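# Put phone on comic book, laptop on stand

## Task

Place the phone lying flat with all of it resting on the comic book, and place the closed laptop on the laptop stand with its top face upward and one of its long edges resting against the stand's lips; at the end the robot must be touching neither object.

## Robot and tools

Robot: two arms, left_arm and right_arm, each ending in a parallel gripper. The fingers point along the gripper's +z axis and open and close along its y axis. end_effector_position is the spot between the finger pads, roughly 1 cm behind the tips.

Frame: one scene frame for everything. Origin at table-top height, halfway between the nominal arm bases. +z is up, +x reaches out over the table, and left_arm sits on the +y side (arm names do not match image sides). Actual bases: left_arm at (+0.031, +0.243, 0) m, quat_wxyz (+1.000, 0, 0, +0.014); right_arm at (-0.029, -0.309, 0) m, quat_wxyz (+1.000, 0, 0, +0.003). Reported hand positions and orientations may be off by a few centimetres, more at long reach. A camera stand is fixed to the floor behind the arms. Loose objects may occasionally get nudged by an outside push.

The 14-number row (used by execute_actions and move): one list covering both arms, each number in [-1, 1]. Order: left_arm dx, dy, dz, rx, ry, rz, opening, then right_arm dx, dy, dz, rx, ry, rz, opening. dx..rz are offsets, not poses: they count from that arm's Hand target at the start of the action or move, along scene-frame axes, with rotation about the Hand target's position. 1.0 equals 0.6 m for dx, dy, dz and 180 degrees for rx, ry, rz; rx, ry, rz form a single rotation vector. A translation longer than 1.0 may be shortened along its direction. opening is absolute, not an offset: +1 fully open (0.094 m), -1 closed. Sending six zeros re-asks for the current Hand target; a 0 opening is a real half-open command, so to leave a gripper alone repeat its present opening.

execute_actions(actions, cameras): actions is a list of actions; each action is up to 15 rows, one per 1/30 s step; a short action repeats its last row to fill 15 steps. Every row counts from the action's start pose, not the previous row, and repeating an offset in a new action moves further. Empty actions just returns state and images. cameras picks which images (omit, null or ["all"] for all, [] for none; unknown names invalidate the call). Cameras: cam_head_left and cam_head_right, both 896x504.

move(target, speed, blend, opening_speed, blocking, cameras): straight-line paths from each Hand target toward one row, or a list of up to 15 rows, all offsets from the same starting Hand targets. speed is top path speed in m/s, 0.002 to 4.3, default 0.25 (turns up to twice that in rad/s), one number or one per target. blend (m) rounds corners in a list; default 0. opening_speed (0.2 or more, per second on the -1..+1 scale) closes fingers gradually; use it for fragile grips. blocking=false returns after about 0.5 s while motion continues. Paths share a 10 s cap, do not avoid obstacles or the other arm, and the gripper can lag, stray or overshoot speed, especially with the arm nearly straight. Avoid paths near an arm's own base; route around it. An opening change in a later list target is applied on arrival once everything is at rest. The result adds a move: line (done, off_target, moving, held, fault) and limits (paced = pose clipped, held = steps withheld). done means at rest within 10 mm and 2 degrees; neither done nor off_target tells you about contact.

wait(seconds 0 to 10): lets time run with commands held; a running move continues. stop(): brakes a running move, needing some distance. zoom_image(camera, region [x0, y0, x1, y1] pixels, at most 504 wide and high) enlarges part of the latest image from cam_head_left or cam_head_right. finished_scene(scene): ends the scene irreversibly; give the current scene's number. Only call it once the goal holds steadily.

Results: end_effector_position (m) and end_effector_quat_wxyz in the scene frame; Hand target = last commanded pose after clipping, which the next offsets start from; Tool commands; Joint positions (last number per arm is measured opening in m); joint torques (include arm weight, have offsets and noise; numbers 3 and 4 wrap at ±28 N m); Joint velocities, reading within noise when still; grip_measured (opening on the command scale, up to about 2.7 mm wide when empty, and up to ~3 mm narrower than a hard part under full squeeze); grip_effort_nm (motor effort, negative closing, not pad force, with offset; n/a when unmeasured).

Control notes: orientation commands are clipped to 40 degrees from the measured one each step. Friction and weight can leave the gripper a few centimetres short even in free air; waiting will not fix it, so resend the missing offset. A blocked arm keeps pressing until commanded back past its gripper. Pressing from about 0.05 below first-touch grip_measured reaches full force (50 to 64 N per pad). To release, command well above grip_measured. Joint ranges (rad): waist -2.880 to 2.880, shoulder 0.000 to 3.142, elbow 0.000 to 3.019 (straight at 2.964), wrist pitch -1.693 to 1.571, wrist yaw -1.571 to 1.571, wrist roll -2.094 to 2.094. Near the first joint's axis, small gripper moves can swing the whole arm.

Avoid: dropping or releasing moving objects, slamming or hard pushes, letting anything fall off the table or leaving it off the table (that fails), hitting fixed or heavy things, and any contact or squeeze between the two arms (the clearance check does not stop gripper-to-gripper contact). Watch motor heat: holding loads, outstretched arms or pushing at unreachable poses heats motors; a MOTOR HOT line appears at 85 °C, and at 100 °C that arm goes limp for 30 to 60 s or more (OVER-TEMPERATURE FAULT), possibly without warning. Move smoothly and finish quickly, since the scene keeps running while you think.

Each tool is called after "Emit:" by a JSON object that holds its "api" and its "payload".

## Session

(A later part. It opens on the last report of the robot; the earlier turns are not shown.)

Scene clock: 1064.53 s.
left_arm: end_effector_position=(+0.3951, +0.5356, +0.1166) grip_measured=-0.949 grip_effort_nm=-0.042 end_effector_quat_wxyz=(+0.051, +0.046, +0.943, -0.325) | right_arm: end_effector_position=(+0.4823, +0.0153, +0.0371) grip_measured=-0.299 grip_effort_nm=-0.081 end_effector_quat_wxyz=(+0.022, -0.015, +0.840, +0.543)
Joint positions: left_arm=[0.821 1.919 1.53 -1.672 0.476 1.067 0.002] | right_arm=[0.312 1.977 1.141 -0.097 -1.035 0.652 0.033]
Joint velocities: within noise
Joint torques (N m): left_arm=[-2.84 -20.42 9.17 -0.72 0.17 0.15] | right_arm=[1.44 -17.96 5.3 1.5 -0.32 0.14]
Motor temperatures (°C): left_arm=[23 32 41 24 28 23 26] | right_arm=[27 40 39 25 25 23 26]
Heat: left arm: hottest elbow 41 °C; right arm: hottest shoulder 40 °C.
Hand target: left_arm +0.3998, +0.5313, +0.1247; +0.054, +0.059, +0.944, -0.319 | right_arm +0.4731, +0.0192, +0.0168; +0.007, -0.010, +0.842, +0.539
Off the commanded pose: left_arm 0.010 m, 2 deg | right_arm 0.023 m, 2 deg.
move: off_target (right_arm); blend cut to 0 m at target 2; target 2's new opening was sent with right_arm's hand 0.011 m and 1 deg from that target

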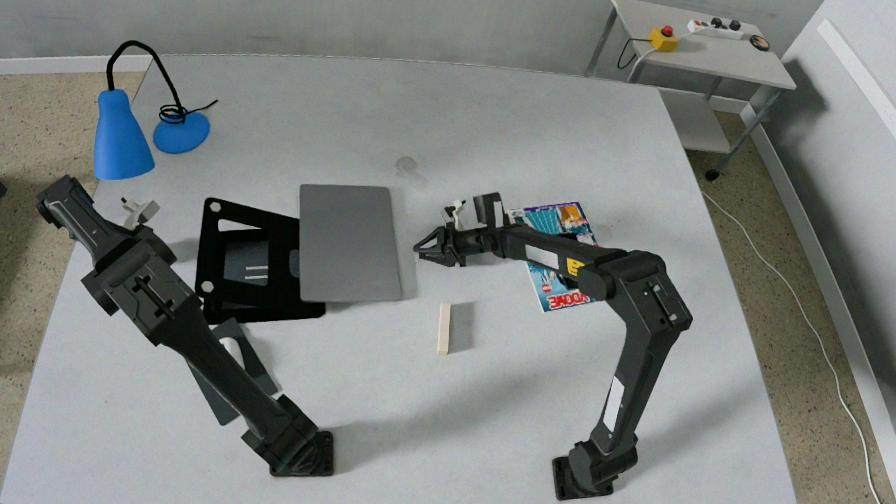

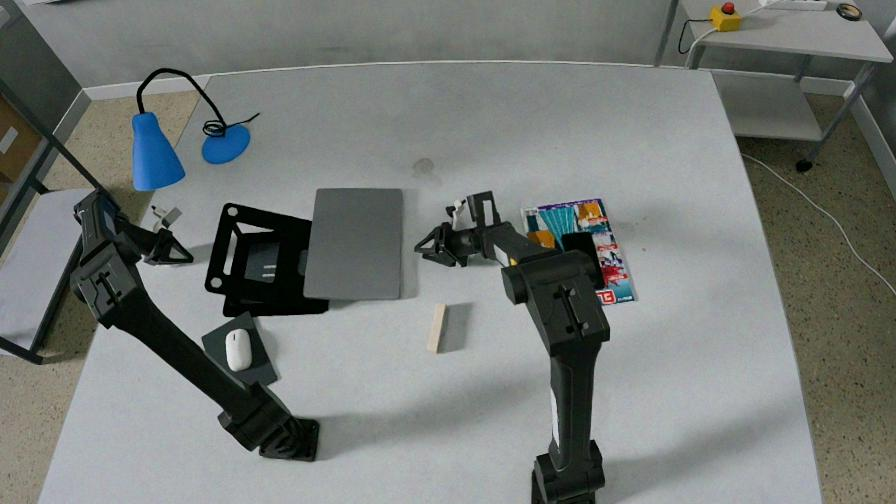

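Emit:
{"api": "move", "payload": {"target": [[0,-0.153,0,0,0,0,-0.95,-0.05,0,-0.025,0,0,0,-0.3],[0,-0.153,0,0,0,0,-0.95,-0.05,0.2,-0.03,0,0,0,-0.3]], "speed": 0.12}}

Emit:
{"api": "zoom_image", "payload": {"camera": "cam_head_right", "region": [150, 150, 450, 350]}}

Scene clock: 1071.63 s.
left_arm: end_effector_position=(+0.3969, +0.4539, +0.1159) grip_measured=-0.949 grip_effort_nm=-0.046 end_effector_quat_wxyz=(+0.050, +0.046, +0.945, -0.321) | right_arm: end_effector_position=(+0.4556, +0.0980, +0.0285) grip_measured=-0.299 grip_effort_nm=-0.042 end_effector_quat_wxyz=(+0.032, +0.009, +0.839, +0.543)
Joint positions: left_arm=[0.702 1.771 1.316 -1.543 0.521 0.944 0.002] | right_arm=[0.48 1.999 1.099 0.195 -0.888 0.939 0.033]
Joint velocities: within noise
Joint torques (N m): left_arm=[-3.31 -18.9 7.05 -0.34 0.62 0] | right_arm=[5.19 -14.39 9.52 1.61 -0.08 0.14]
Motor temperatures (°C): left_arm=[23 32 40 24 28 23 26] | right_arm=[26 40 38 25 25 23 26]
Heat: left arm: hottest elbow 40 °C; right arm: hottest shoulder 40 °C.
Hand target: left_arm +0.3998, +0.4395, +0.1246; +0.053, +0.059, +0.944, -0.319 | right_arm +0.4432, +0.1391, -0.0014; +0.007, -0.010, +0.842, +0.539
Off the commanded pose: left_arm 0.017 m, 1 deg | right_arm 0.052 m, 4 deg.
move: off_target (left_arm, right_arm)

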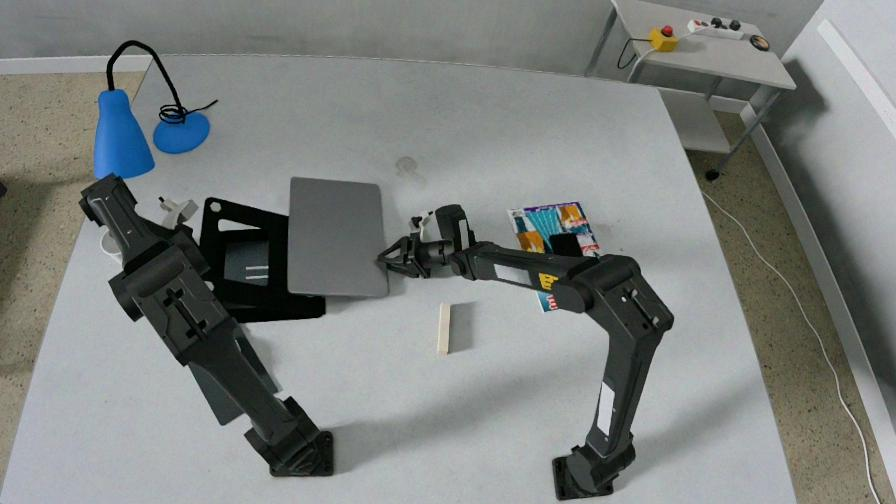

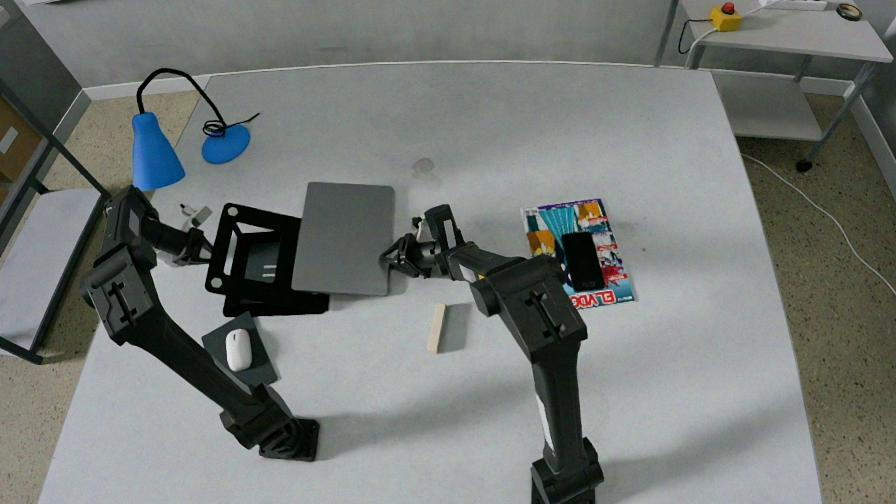

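Scaled by 1.680.

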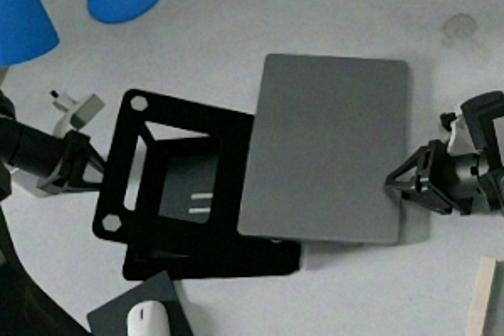

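Emit:
{"api": "move", "payload": {"target": [[0,0,0,0,0,0,-0.95,0.02,0.04,0,0,0,0,-0.3],[0,0,0,0,0,0,-0.95,0.02,0.04,0,0,0,0,-0.95]], "speed": 0.12}}

Emit:
{"api": "zoom_image", "payload": {"camera": "cam_head_right", "region": [150, 150, 450, 350]}}

Scene clock: 1075.43 s.
left_arm: end_effector_position=(+0.3969, +0.4542, +0.1157) grip_measured=-0.949 grip_effort_nm=-0.042 end_effector_quat_wxyz=(+0.050, +0.046, +0.945, -0.320) | right_arm: end_effector_position=(+0.4646, +0.1253, +0.0249) grip_measured=-0.546 grip_effort_nm=-1.082 end_effector_quat_wxyz=(+0.027, +0.005, +0.838, +0.546)
Joint positions: left_arm=[0.702 1.771 1.316 -1.542 0.52 0.943 0.002] | right_arm=[0.513 2.048 1.17 0.196 -0.876 0.969 0.021]
Joint velocities: within noise
Joint torques (N m): left_arm=[-3.37 -20.01 7.15 -0.5 0.69 0.01] | right_arm=[4.66 -16.09 10.1 1.09 0.19 0.11]
Motor temperatures (°C): left_arm=[23 32 40 24 28 23 26] | right_arm=[27 40 39 25 25 23 26]
Heat: left arm: hottest elbow 40 °C; right arm: hottest shoulder 40 °C.
Hand target: left_arm +0.3998, +0.4395, +0.1246; +0.054, +0.059, +0.944, -0.319 | right_arm +0.4552, +0.1631, -0.0014; +0.007, -0.010, +0.842, +0.539
Off the commanded pose: left_arm 0.017 m, 1 deg | right_arm 0.047 m, 3 deg.
move: off_target (left_arm, right_arm); target 2's new opening was sent with right_arm's hand 0.050 m and 3 deg from that target

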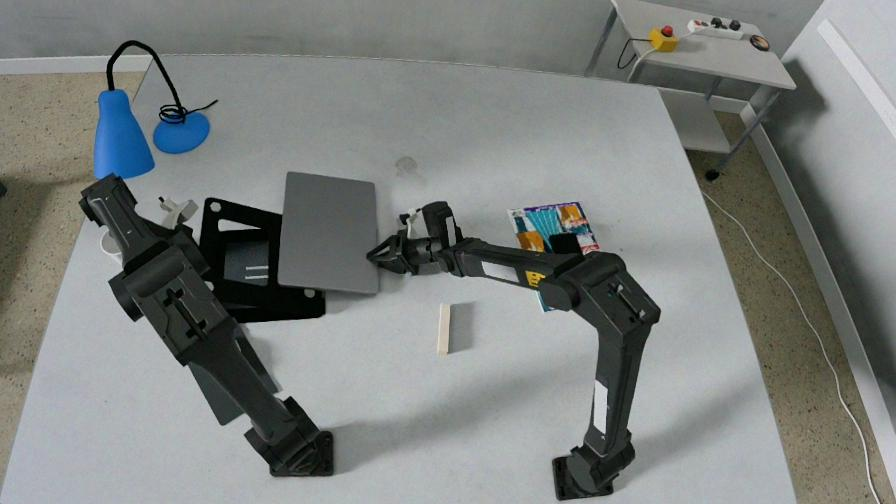

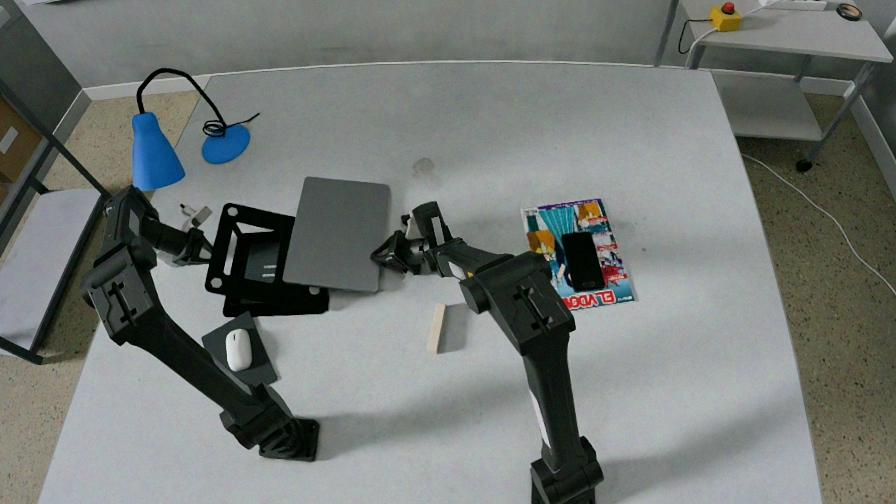

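Scaled by 1.680.

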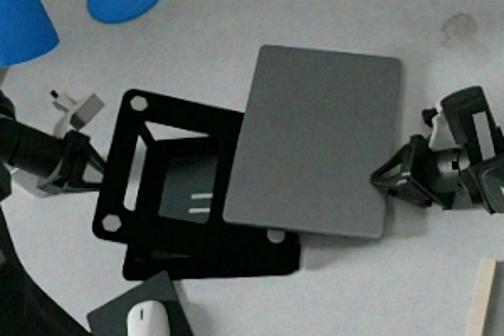

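Emit:
{"api": "move", "payload": {"target": [[0,0,0,0,0,0,-0.95,0,-0.03,0.13,0,0,0,-0.95],[0,0,0,0,0,0,-0.95,-0.12,-0.03,0.13,0,0,0,-0.95]], "speed": 0.12}}

Emit:
{"api": "zoom_image", "payload": {"camera": "cam_head_right", "region": [150, 150, 450, 350]}}

Scene clock: 1080.87 s.
left_arm: end_effector_position=(+0.3971, +0.4541, +0.1158) grip_measured=-0.949 grip_effort_nm=-0.042 end_effector_quat_wxyz=(+0.050, +0.046, +0.945, -0.320) | right_arm: end_effector_position=(+0.4108, +0.1157, +0.0501) grip_measured=-0.561 grip_effort_nm=-1.028 end_effector_quat_wxyz=(-0.001, +0.052, +0.852, +0.521)
Joint positions: left_arm=[0.702 1.771 1.316 -1.542 0.521 0.943 0.002] | right_arm=[0.557 1.888 1.025 0.14 -0.807 1.066 0.021]
Joint velocities: within noise
Joint torques (N m): left_arm=[-3.78 -19.25 7.1 -0.35 0.66 0.01] | right_arm=[4.84 -22.77 5.83 1.94 -1.03 -0.32]
Motor temperatures (°C): left_arm=[23 32 39 24 28 23 26] | right_arm=[27 40 39 25 25 23 27]
Heat: left arm: hottest elbow 39 °C; right arm: hottest shoulder 40 °C.
Hand target: left_arm +0.3998, +0.4395, +0.1246; +0.054, +0.059, +0.944, -0.319 | right_arm +0.3831, +0.1452, +0.0766; +0.007, -0.010, +0.843, +0.539
Off the commanded pose: left_arm 0.017 m, 1 deg | right_arm 0.048 m, 8 deg.
move: off_target (left_arm, right_arm)

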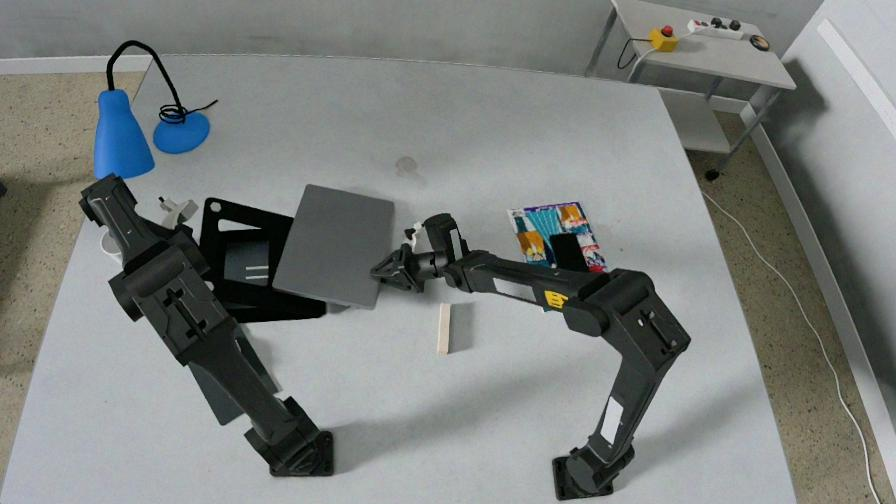

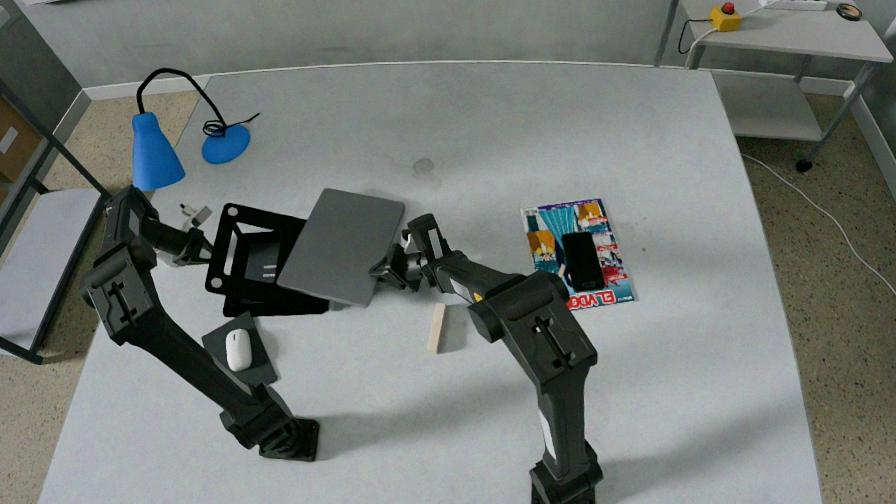

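Scaled by 1.680.

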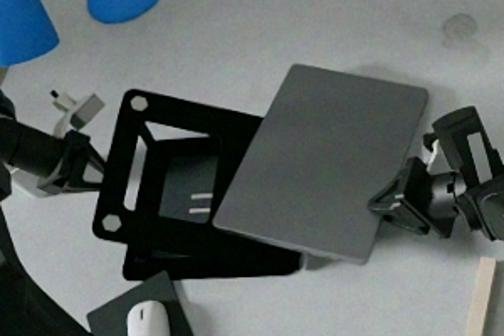

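Emit:
{"api": "move", "payload": {"target": [[0,0,0,0,0,0,-0.95,-0.03,0.02,0.02,0,0,0.12,-0.95]], "speed": 0.15}}

Emit:
{"api": "zoom_image", "payload": {"camera": "cam_head_right", "region": [150, 150, 450, 350]}}

Scene clock: 1085.77 s.
left_arm: end_effector_position=(+0.3970, +0.4542, +0.1157) grip_measured=-0.949 grip_effort_nm=-0.042 end_effector_quat_wxyz=(+0.050, +0.046, +0.945, -0.320) | right_arm: end_effector_position=(+0.3605, +0.1150, +0.0572) grip_measured=-0.581 grip_effort_nm=-1.038 end_effector_quat_wxyz=(-0.131, -0.075, +0.847, +0.510)
Joint positions: left_arm=[0.702 1.771 1.316 -1.542 0.52 0.943 0.002] | right_arm=[0.557 1.914 1.159 -0.4 -1.061 0.631 0.02]
Joint velocities: within noise
Joint torques (N m): left_arm=[-4.01 -19.25 7.1 -0.79 0.7 0.08] | right_arm=[4.37 -20.07 12.19 0.94 -1.1 -0.83]
Motor temperatures (°C): left_arm=[23 32 38 24 28 23 26] | right_arm=[27 40 39 25 26 24 27]
Heat: left arm: hottest elbow 38 °C; right arm: hottest shoulder 40 °C.
Hand target: left_arm +0.3998, +0.4395, +0.1247; +0.054, +0.059, +0.944, -0.319 | right_arm +0.3651, +0.1572, +0.0887; -0.094, -0.168, +0.826, +0.530
Off the commanded pose: left_arm 0.017 m, 1 deg | right_arm 0.053 m, 12 deg.
move: off_target (left_arm, right_arm)

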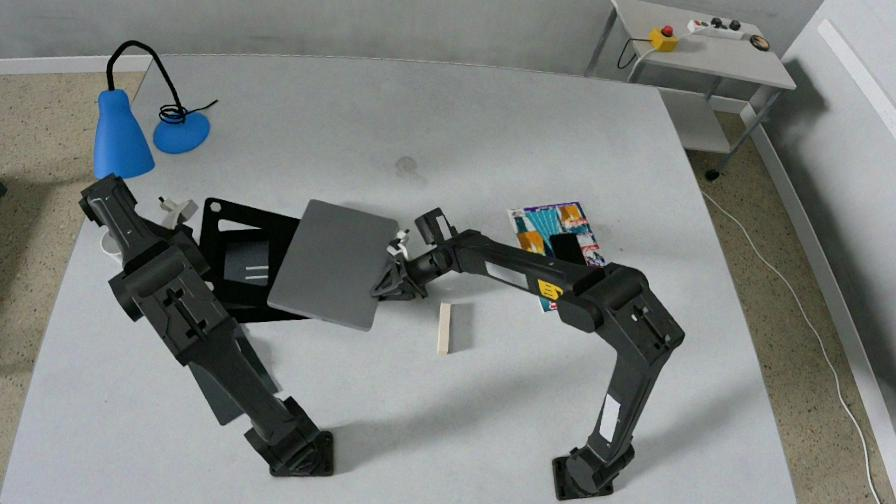

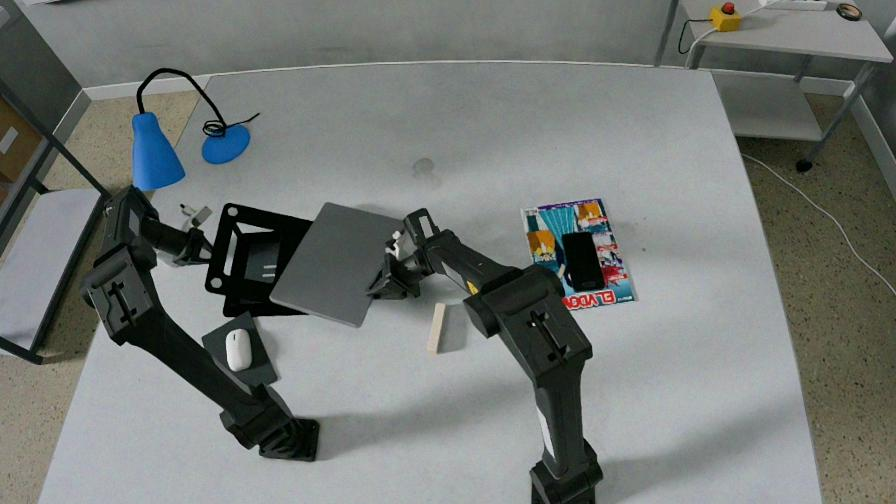

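Scaled by 1.680.

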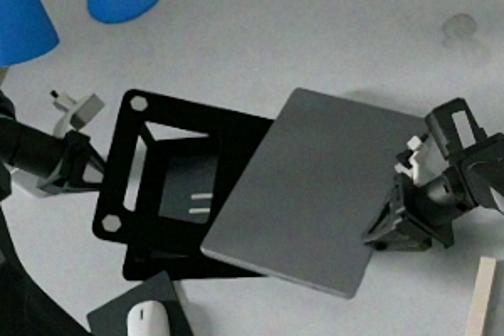

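Emit:
{"api": "move", "payload": {"target": [[0,0,0,0,0,0,-0.95,0,-0.02,-0.1,0,0,0,-0.95],[0,0,0,0,0,0,-0.95,0,-0.05,-0.1,0,0,0,0.1],[0,0,0,0,0,0,-0.95,0.06,-0.26,-0.1,0,0,0,-0.3],[0,0,0,0,0,0,-0.95,0.22,-0.27,-0.14,0,0,-0.12,-0.3],[0,0,0,0,0,0,-0.95,0.22,0.0,-0.15,0,0,-0.12,-0.3]], "speed": 0.15}}

Emit:
{"api": "zoom_image", "payload": {"camera": "cam_head_right", "region": [150, 150, 450, 350]}}

Scene clock: 1099.13 s.
left_arm: end_effector_position=(+0.3975, +0.4541, +0.1157) grip_measured=-0.949 grip_effort_nm=-0.042 end_effector_quat_wxyz=(+0.051, +0.046, +0.945, -0.320) | right_arm: end_effector_position=(+0.5112, +0.1102, +0.0302) grip_measured=-0.299 grip_effort_nm=-0.051 end_effector_quat_wxyz=(+0.036, +0.007, +0.840, +0.542)
Joint positions: left_arm=[0.702 1.771 1.316 -1.541 0.522 0.943 0.002] | right_arm=[0.455 2.09 1.287 0.078 -0.902 0.906 0.033]
Joint velocities: within noise
Joint torques (N m): left_arm=[-3.78 -19.55 6.97 -0.65 0.67 0.04] | right_arm=[5.36 -16.67 10.3 1.54 -0.13 0.23]
Motor temperatures (°C): left_arm=[23 32 37 24 28 23 26] | right_arm=[27 41 41 25 26 24 27]
Heat: left arm: hottest elbow 37 °C; right arm: hottest shoulder 41 °C.
Hand target: left_arm +0.3998, +0.4394, +0.1247; +0.054, +0.059, +0.944, -0.319 | right_arm +0.4971, +0.1571, -0.0013; +0.007, -0.010, +0.842, +0.539
Off the commanded pose: left_arm 0.017 m, 1 deg | right_arm 0.058 m, 4 deg.
move: off_target (left_arm, right_arm); target 2's new opening was sent with right_arm's hand 0.013 m and 4 deg from that target; target 3's new opening was sent with right_arm's hand 0.016 m and 0 deg from that target

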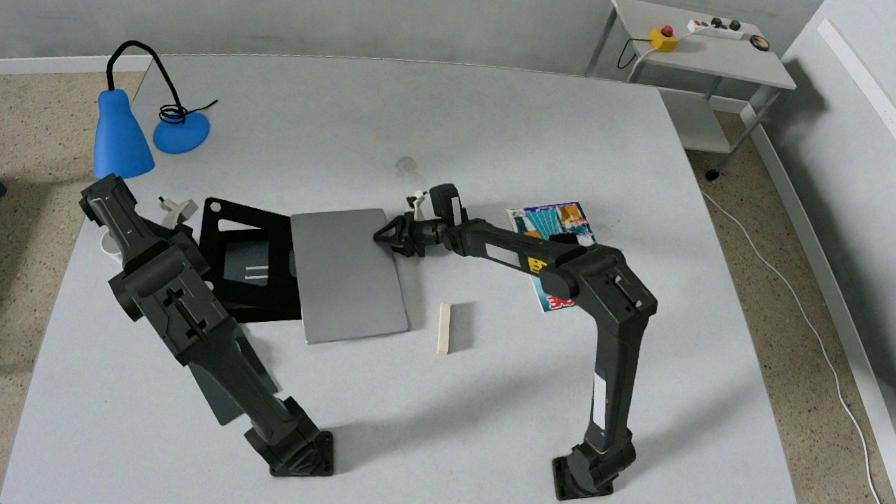

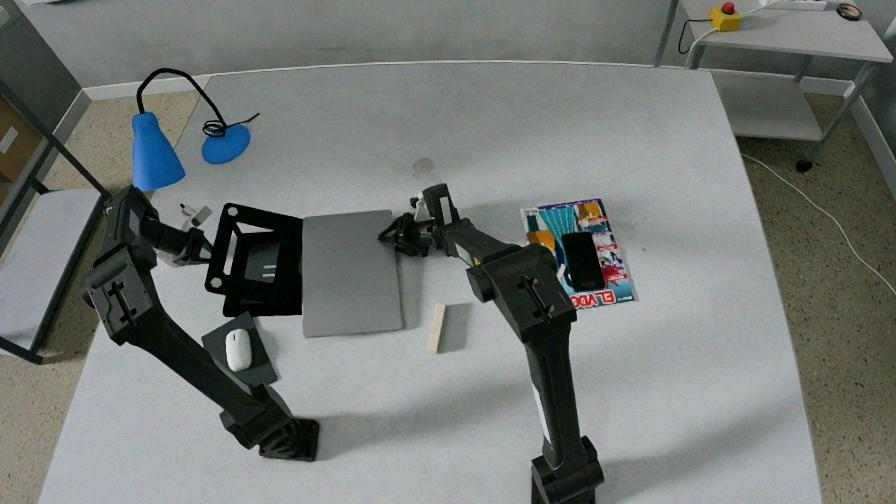

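Scaled by 1.680.

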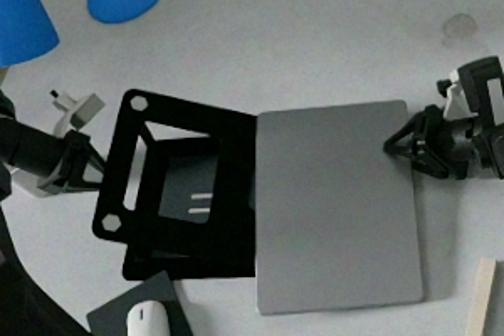

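Emit:
{"api": "move", "payload": {"target": [[0,0,0,0,0,0,-0.95,0,-0.19,0.03,0,0,0,0.1],[0,0,0,0,0,0,-0.95,-0.22,-0.22,0,0,0,0,-0.3],[0,0,0,0,0,0,-0.95,-0.22,0.02,0,0,0,0,-0.3]], "speed": 0.18}}

Emit:
{"api": "zoom_image", "payload": {"camera": "cam_head_right", "region": [150, 150, 450, 350]}}

Scene clock: 1105.90 s.
left_arm: end_effector_position=(+0.3977, +0.4542, +0.1149) grip_measured=-0.949 grip_effort_nm=-0.042 end_effector_quat_wxyz=(+0.052, +0.046, +0.945, -0.319) | right_arm: end_effector_position=(+0.3804, +0.1302, +0.0280) grip_measured=-0.296 grip_effort_nm=-0.232 end_effector_quat_wxyz=(+0.047, -0.015, +0.835, +0.548)
Joint positions: left_arm=[0.702 1.77 1.314 -1.536 0.522 0.941 0.002] | right_arm=[0.609 1.934 0.933 0.401 -0.793 1.013 0.033]
Joint velocities: within noise
Joint torques (N m): left_arm=[-2.61 -18.73 7.35 -0.69 0.58 0.06] | right_arm=[5.3 -12.63 9.28 0.96 0.29 0.53]
Motor temperatures (°C): left_arm=[23 32 37 24 28 23 26] | right_arm=[27 40 40 25 25 24 26]
Heat: left arm: hottest elbow 37 °C; right arm: hottest shoulder 40 °C.
Hand target: left_arm +0.3997, +0.4395, +0.1246; +0.053, +0.059, +0.944, -0.319 | right_arm +0.3652, +0.1690, -0.0013; +0.007, -0.010, +0.843, +0.538
Off the commanded pose: left_arm 0.018 m, 2 deg | right_arm 0.051 m, 5 deg.
move: off_target (left_arm, right_arm); target 2's new opening was sent with right_arm's hand 0.051 m and 6 deg from that target

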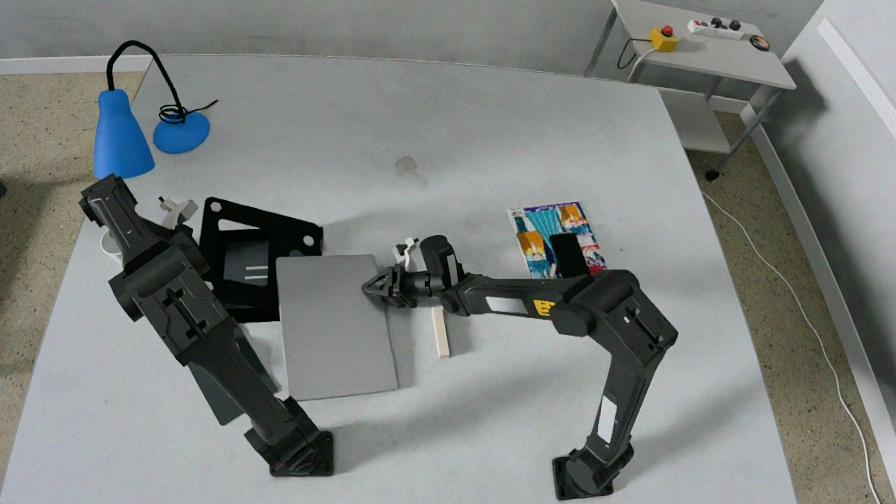

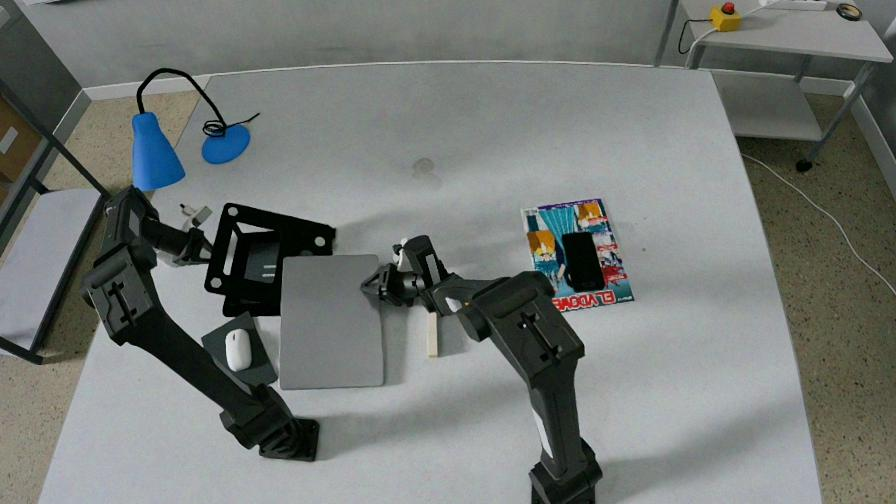

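Scaled by 1.680.

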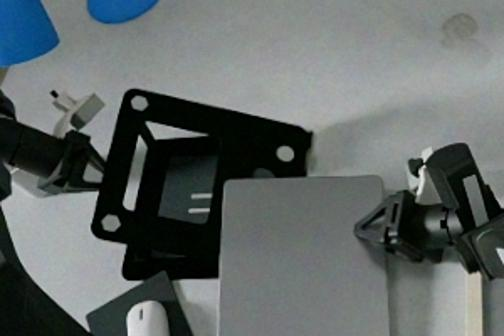

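Emit:
{"api": "execute_actions", "payload": {"actions": [[[0,0,0,0,0,0,-0.95,0.01,0.03,0,0,0,0,-0.3]],[[0,0,0,0,0,0,-0.95,0,0,0,0,0,0,-0.95]],[[0,0,0,0,0,0,-0.95,0,0,0,0,0,0,-0.95]]]}}

Scene clock: 1111.77 s.
left_arm: end_effector_position=(+0.3979, +0.4548, +0.1144) grip_measured=-0.949 grip_effort_nm=-0.032 end_effector_quat_wxyz=(+0.052, +0.046, +0.946, -0.317) | right_arm: end_effector_position=(+0.3866, +0.1477, +0.0286) grip_measured=-0.339 grip_effort_nm=-1.038 end_effector_quat_wxyz=(+0.048, -0.019, +0.832, +0.552)
Joint positions: left_arm=[0.702 1.77 1.314 -1.532 0.52 0.939 0.002] | right_arm=[0.628 1.962 0.977 0.407 -0.786 1.03 0.031]
Joint velocities: within noise
Joint torques (N m): left_arm=[-3.6 -19.08 7.46 -0.77 0.71 0.08] | right_arm=[5.3 -13.63 9.66 0.38 0.6 0.56]
Motor temperatures (°C): left_arm=[23 32 37 24 28 23 26] | right_arm=[27 40 40 25 25 24 26]
Heat: left arm: hottest elbow 37 °C; right arm: hottest shoulder 40 °C.
Hand target: left_arm +0.3997, +0.4395, +0.1246; +0.054, +0.059, +0.944, -0.319 | right_arm +0.3712, +0.1872, -0.0012; +0.007, -0.010, +0.842, +0.539
Off the commanded pose: left_arm 0.018 m, 2 deg | right_arm 0.052 m, 5 deg.

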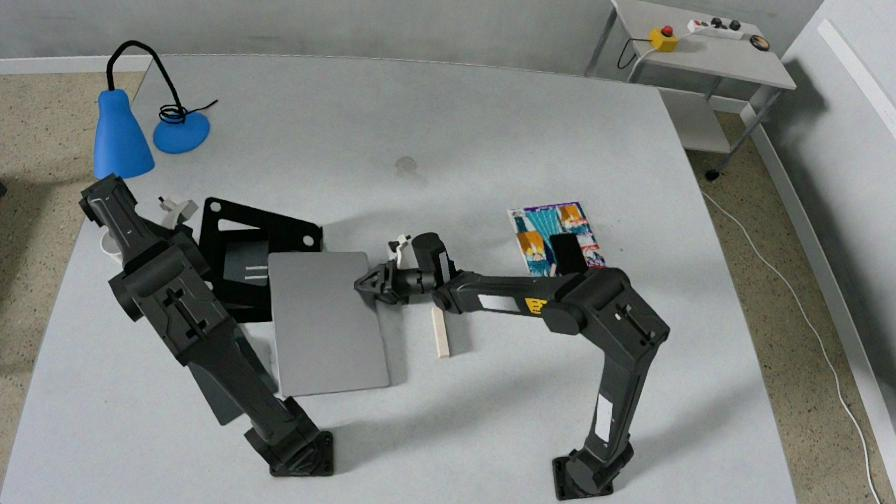

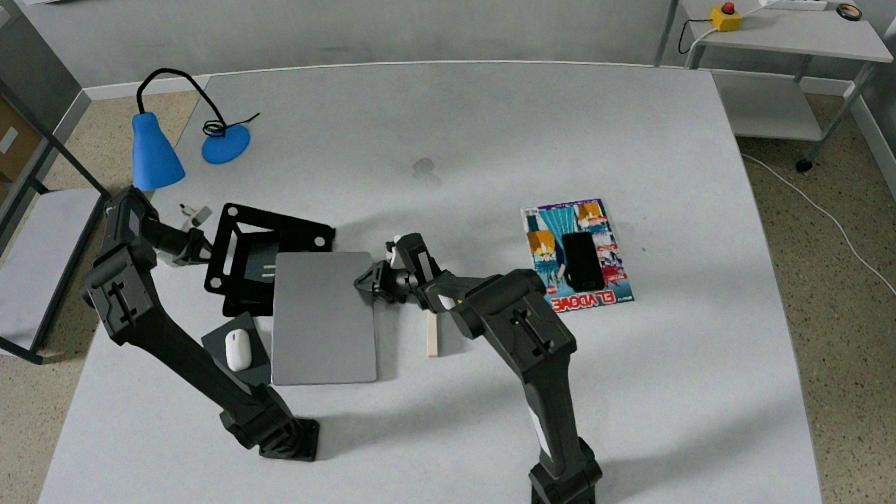

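Emit:
{"api": "move", "payload": {"target": [[0,0,0,0,0,0,-0.95,0,-0.04,0.16,0,0,0,-0.95],[0,0,0,0,0,0,-0.95,0.2,-0.04,0.16,0,0,0,-0.95]], "speed": 0.12}}

Emit:
{"api": "zoom_image", "payload": {"camera": "cam_head_right", "region": [150, 150, 450, 400]}}

Scene clock: 1119.23 s.
left_arm: end_effector_position=(+0.3980, +0.4548, +0.1145) grip_measured=-0.949 grip_effort_nm=-0.032 end_effector_quat_wxyz=(+0.052, +0.046, +0.946, -0.318) | right_arm: end_effector_position=(+0.4622, +0.1426, +0.0727) grip_measured=-0.420 grip_effort_nm=-1.038 end_effector_quat_wxyz=(+0.009, -0.040, +0.846, +0.531)
Joint positions: left_arm=[0.702 1.77 1.314 -1.532 0.521 0.939 0.002] | right_arm=[0.533 1.982 1.27 -0.071 -0.904 0.841 0.027]
Joint velocities: within noise
Joint torques (N m): left_arm=[-3.6 -19.72 7.46 -0.81 0.67 0.05] | right_arm=[0.97 -20.42 13.86 0.68 0.21 1.02]
Motor temperatures (°C): left_arm=[23 32 36 24 28 23 26] | right_arm=[27 39 40 25 25 24 27]
Heat: left arm: hottest elbow 36 °C; right arm: hottest elbow 40 °C.
Hand target: left_arm +0.3997, +0.4395, +0.1246; +0.054, +0.059, +0.944, -0.319 | right_arm +0.4912, +0.1631, +0.0947; +0.007, -0.010, +0.843, +0.539
Off the commanded pose: left_arm 0.018 m, 2 deg | right_arm 0.042 m, 4 deg.
move: off_target (left_arm, right_arm)

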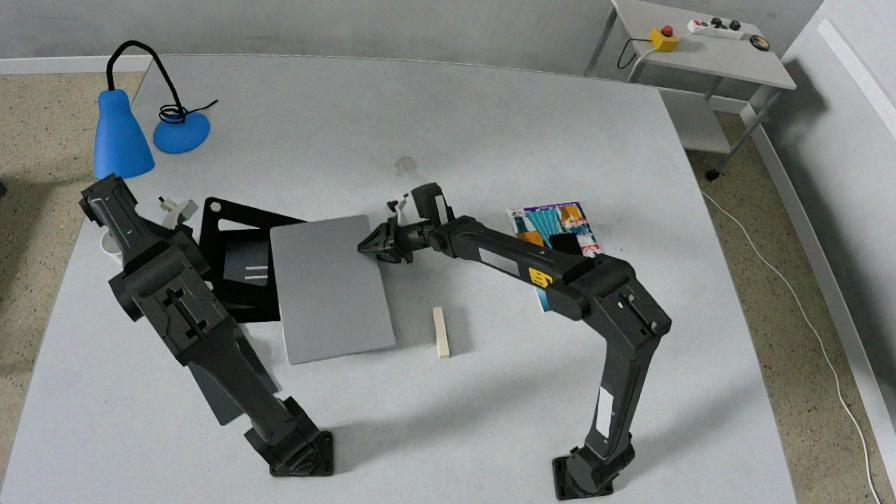

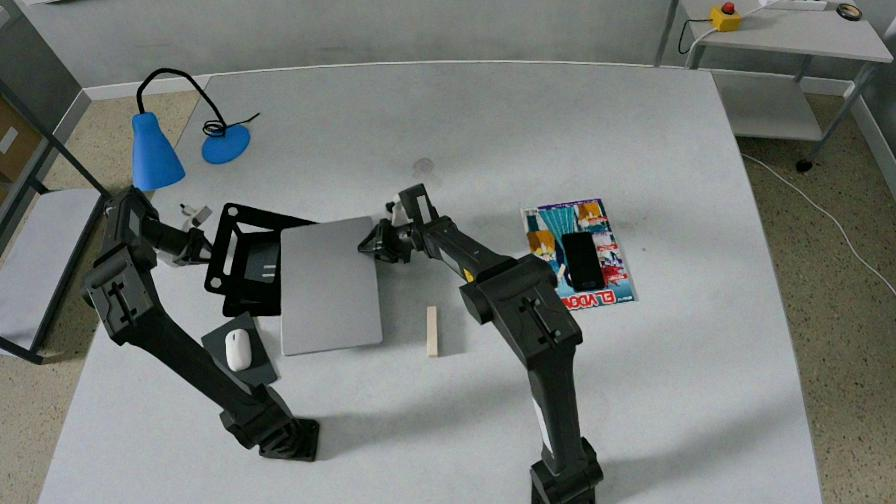

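Scaled by 1.680.

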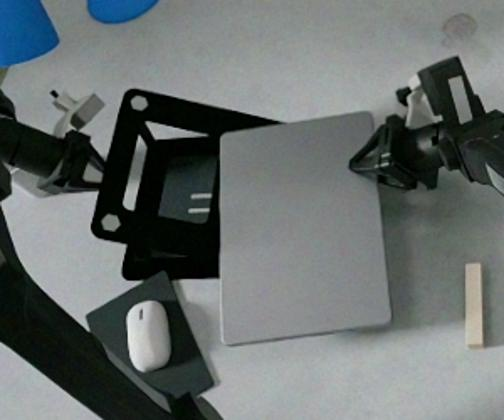

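Emit:
{"api": "move", "payload": {"target": [[0,0,0,0,0,0,-0.95,0.18,0.0,0.02,0,0,-0.08,-0.95]], "speed": 0.12}}

Emit:
{"api": "zoom_image", "payload": {"camera": "cam_head_right", "region": [150, 150, 450, 400]}}

Scene clock: 1127.70 s.
left_arm: end_effector_position=(+0.3981, +0.4547, +0.1145) grip_measured=-0.949 grip_effort_nm=-0.032 end_effector_quat_wxyz=(+0.052, +0.045, +0.946, -0.318) | right_arm: end_effector_position=(+0.5678, +0.1380, +0.0727) grip_measured=-0.450 grip_effort_nm=-1.033 end_effector_quat_wxyz=(+0.064, +0.075, +0.854, +0.512)
Joint positions: left_arm=[0.702 1.77 1.314 -1.532 0.522 0.939 0.002] | right_arm=[0.48 2.095 1.473 -0.067 -0.744 1.023 0.026]
Joint velocities: within noise
Joint torques (N m): left_arm=[-3.43 -19.19 7.32 -0.72 0.61 0.08] | right_arm=[1.38 -22.95 14.95 1.65 0.26 0.97]
Motor temperatures (°C): left_arm=[23 32 36 24 28 23 26] | right_arm=[27 40 42 25 25 24 27]
Heat: left arm: hottest elbow 36 °C; right arm: hottest elbow 42 °C.
Hand target: left_arm +0.3997, +0.4395, +0.1246; +0.054, +0.059, +0.944, -0.319 | right_arm +0.5993, +0.1630, +0.1067; +0.075, +0.096, +0.837, +0.533
Off the commanded pose: left_arm 0.018 m, 2 deg | right_arm 0.053 m, 4 deg.
move: off_target (left_arm, right_arm)

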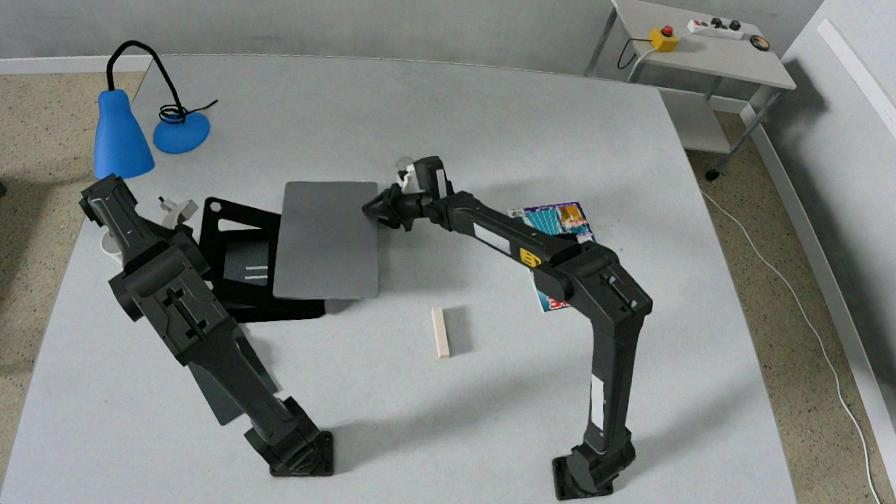

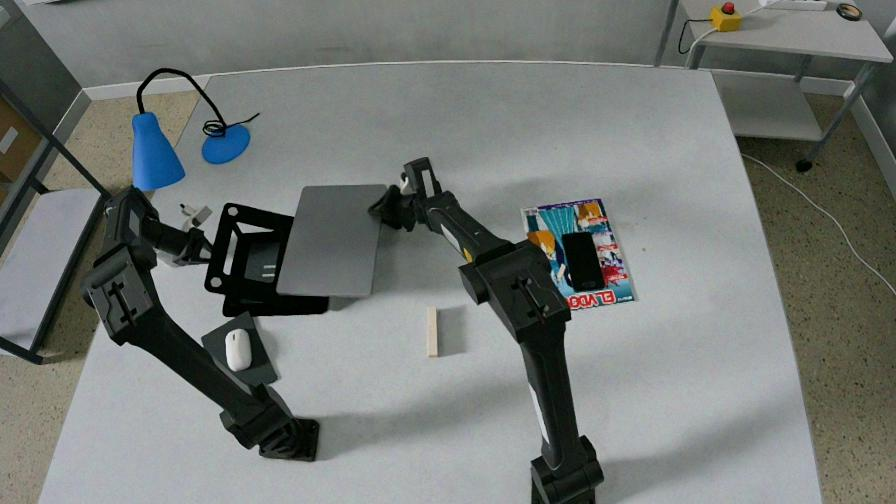

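Scaled by 1.680.

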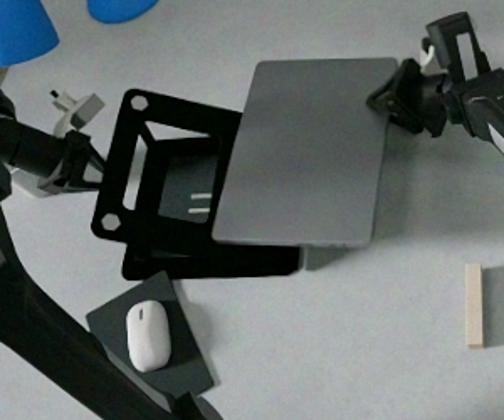

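Emit:
{"api": "move", "payload": {"target": [[0,0,0,0,0,0,-0.95,-0.15,0.0,0.02,0,0,0.03,-0.95]], "speed": 0.12}}

Emit:
{"api": "zoom_image", "payload": {"camera": "cam_head_right", "region": [150, 150, 450, 400]}}

Scene clock: 1131.37 s.
left_arm: end_effector_position=(+0.3981, +0.4547, +0.1145) grip_measured=-0.949 grip_effort_nm=-0.032 end_effector_quat_wxyz=(+0.052, +0.045, +0.946, -0.318) | right_arm: end_effector_position=(+0.5392, +0.1259, +0.0849) grip_measured=-0.534 grip_effort_nm=-0.979 end_effector_quat_wxyz=(+0.056, +0.095, +0.849, +0.517)
Joint positions: left_arm=[0.702 1.77 1.314 -1.532 0.522 0.939 0.002] | right_arm=[0.484 2.012 1.355 -0.014 -0.741 1.083 0.022]
Joint velocities: within noise
Joint torques (N m): left_arm=[-3.37 -19.14 7.2 -0.76 0.62 0.09] | right_arm=[4.89 -27.4 7.16 1.8 -0.87 0.17]
Motor temperatures (°C): left_arm=[23 32 36 24 28 23 26] | right_arm=[27 40 43 25 25 24 27]
Heat: left arm: hottest elbow 36 °C; right arm: hottest elbow 43 °C.
Hand target: left_arm +0.3997, +0.4395, +0.1246; +0.054, +0.059, +0.944, -0.319 | right_arm +0.5091, +0.1630, +0.1185; +0.049, +0.056, +0.841, +0.536
Off the commanded pose: left_arm 0.018 m, 2 deg | right_arm 0.058 m, 5 deg.
move: off_target (left_arm, right_arm)

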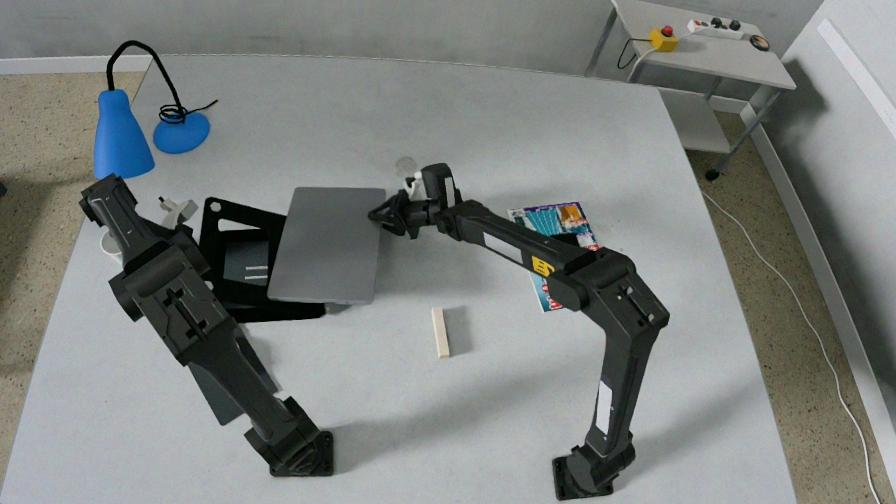

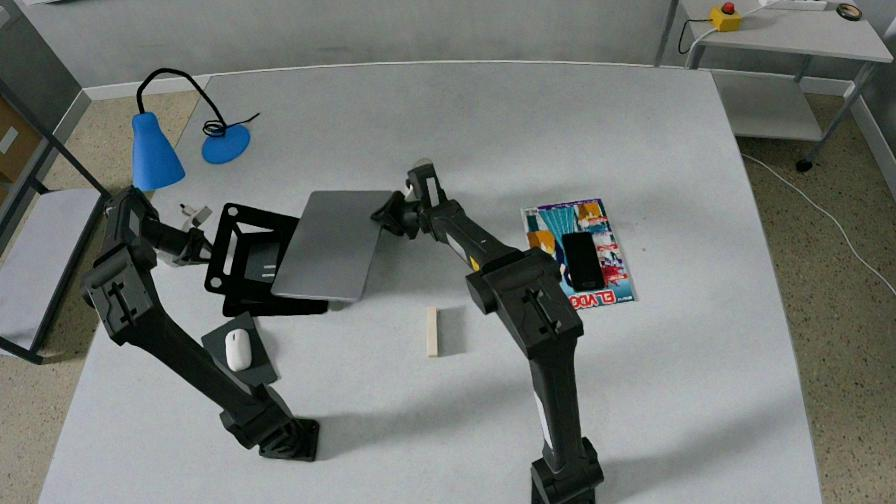

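Scaled by 1.680.

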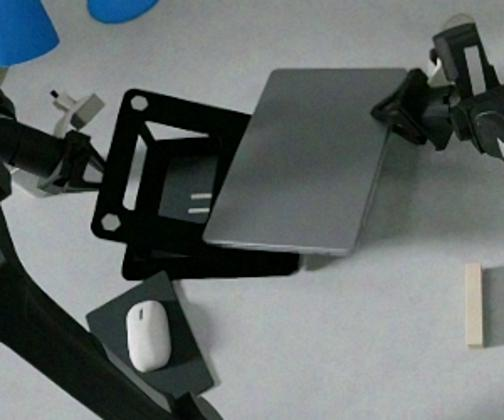

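Emit:
{"api": "move", "payload": {"target": [[0,0,0,0,0,0,-0.95,-0.03,0.17,0.0,0,0,0.03,-0.95]], "speed": 0.12}}

Emit:
{"api": "zoom_image", "payload": {"camera": "cam_head_right", "region": [150, 150, 450, 400]}}

Scene clock: 1136.03 s.
left_arm: end_effector_position=(+0.3972, +0.4554, +0.1140) grip_measured=-0.949 grip_effort_nm=-0.027 end_effector_quat_wxyz=(+0.050, +0.046, +0.946, -0.316) | right_arm: end_effector_position=(+0.5261, +0.1787, +0.1103) grip_measured=-0.542 grip_effort_nm=-1.038 end_effector_quat_wxyz=(+0.058, +0.066, +0.847, +0.525)
Joint positions: left_arm=[0.702 1.77 1.314 -1.532 0.515 0.938 0.002] | right_arm=[0.562 2.015 1.424 -0.032 -0.711 1.099 0.022]
Joint velocities: within noise
Joint torques (N m): left_arm=[-2.9 -18.9 7.34 -0.72 0.83 0.09] | right_arm=[8.82 -20.37 13.83 0.69 -0.77 0.32]
Motor temperatures (°C): left_arm=[23 32 36 24 28 23 26] | right_arm=[27 40 43 25 25 24 27]
Heat: left arm: hottest elbow 36 °C; right arm: hottest elbow 43 °C.
Hand target: left_arm +0.3997, +0.4395, +0.1246; +0.054, +0.059, +0.944, -0.319 | right_arm +0.4913, +0.2650, +0.1187; +0.024, +0.017, +0.842, +0.538
Off the commanded pose: left_arm 0.019 m, 2 deg | right_arm 0.094 m, 7 deg.
move: off_target (left_arm, right_arm)

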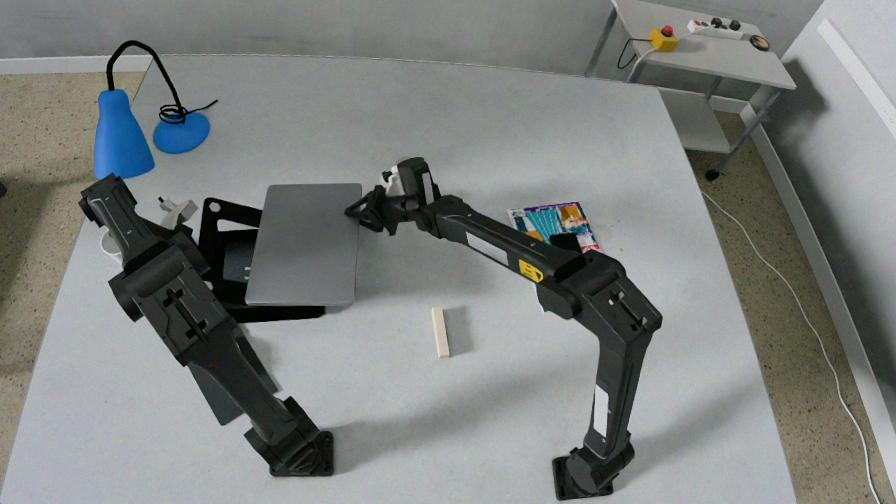

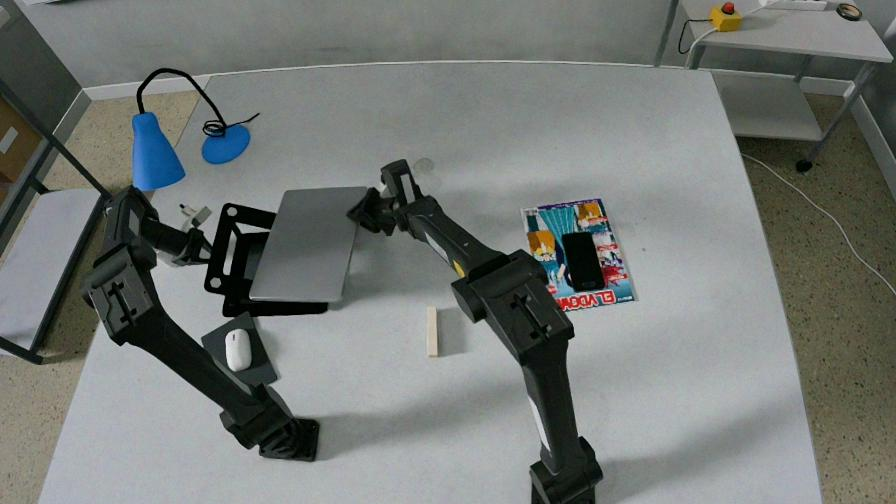

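Scaled by 1.680.

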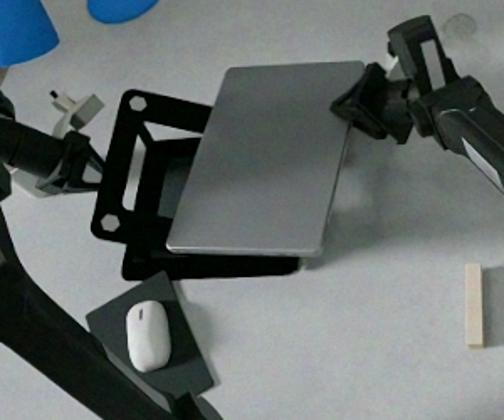

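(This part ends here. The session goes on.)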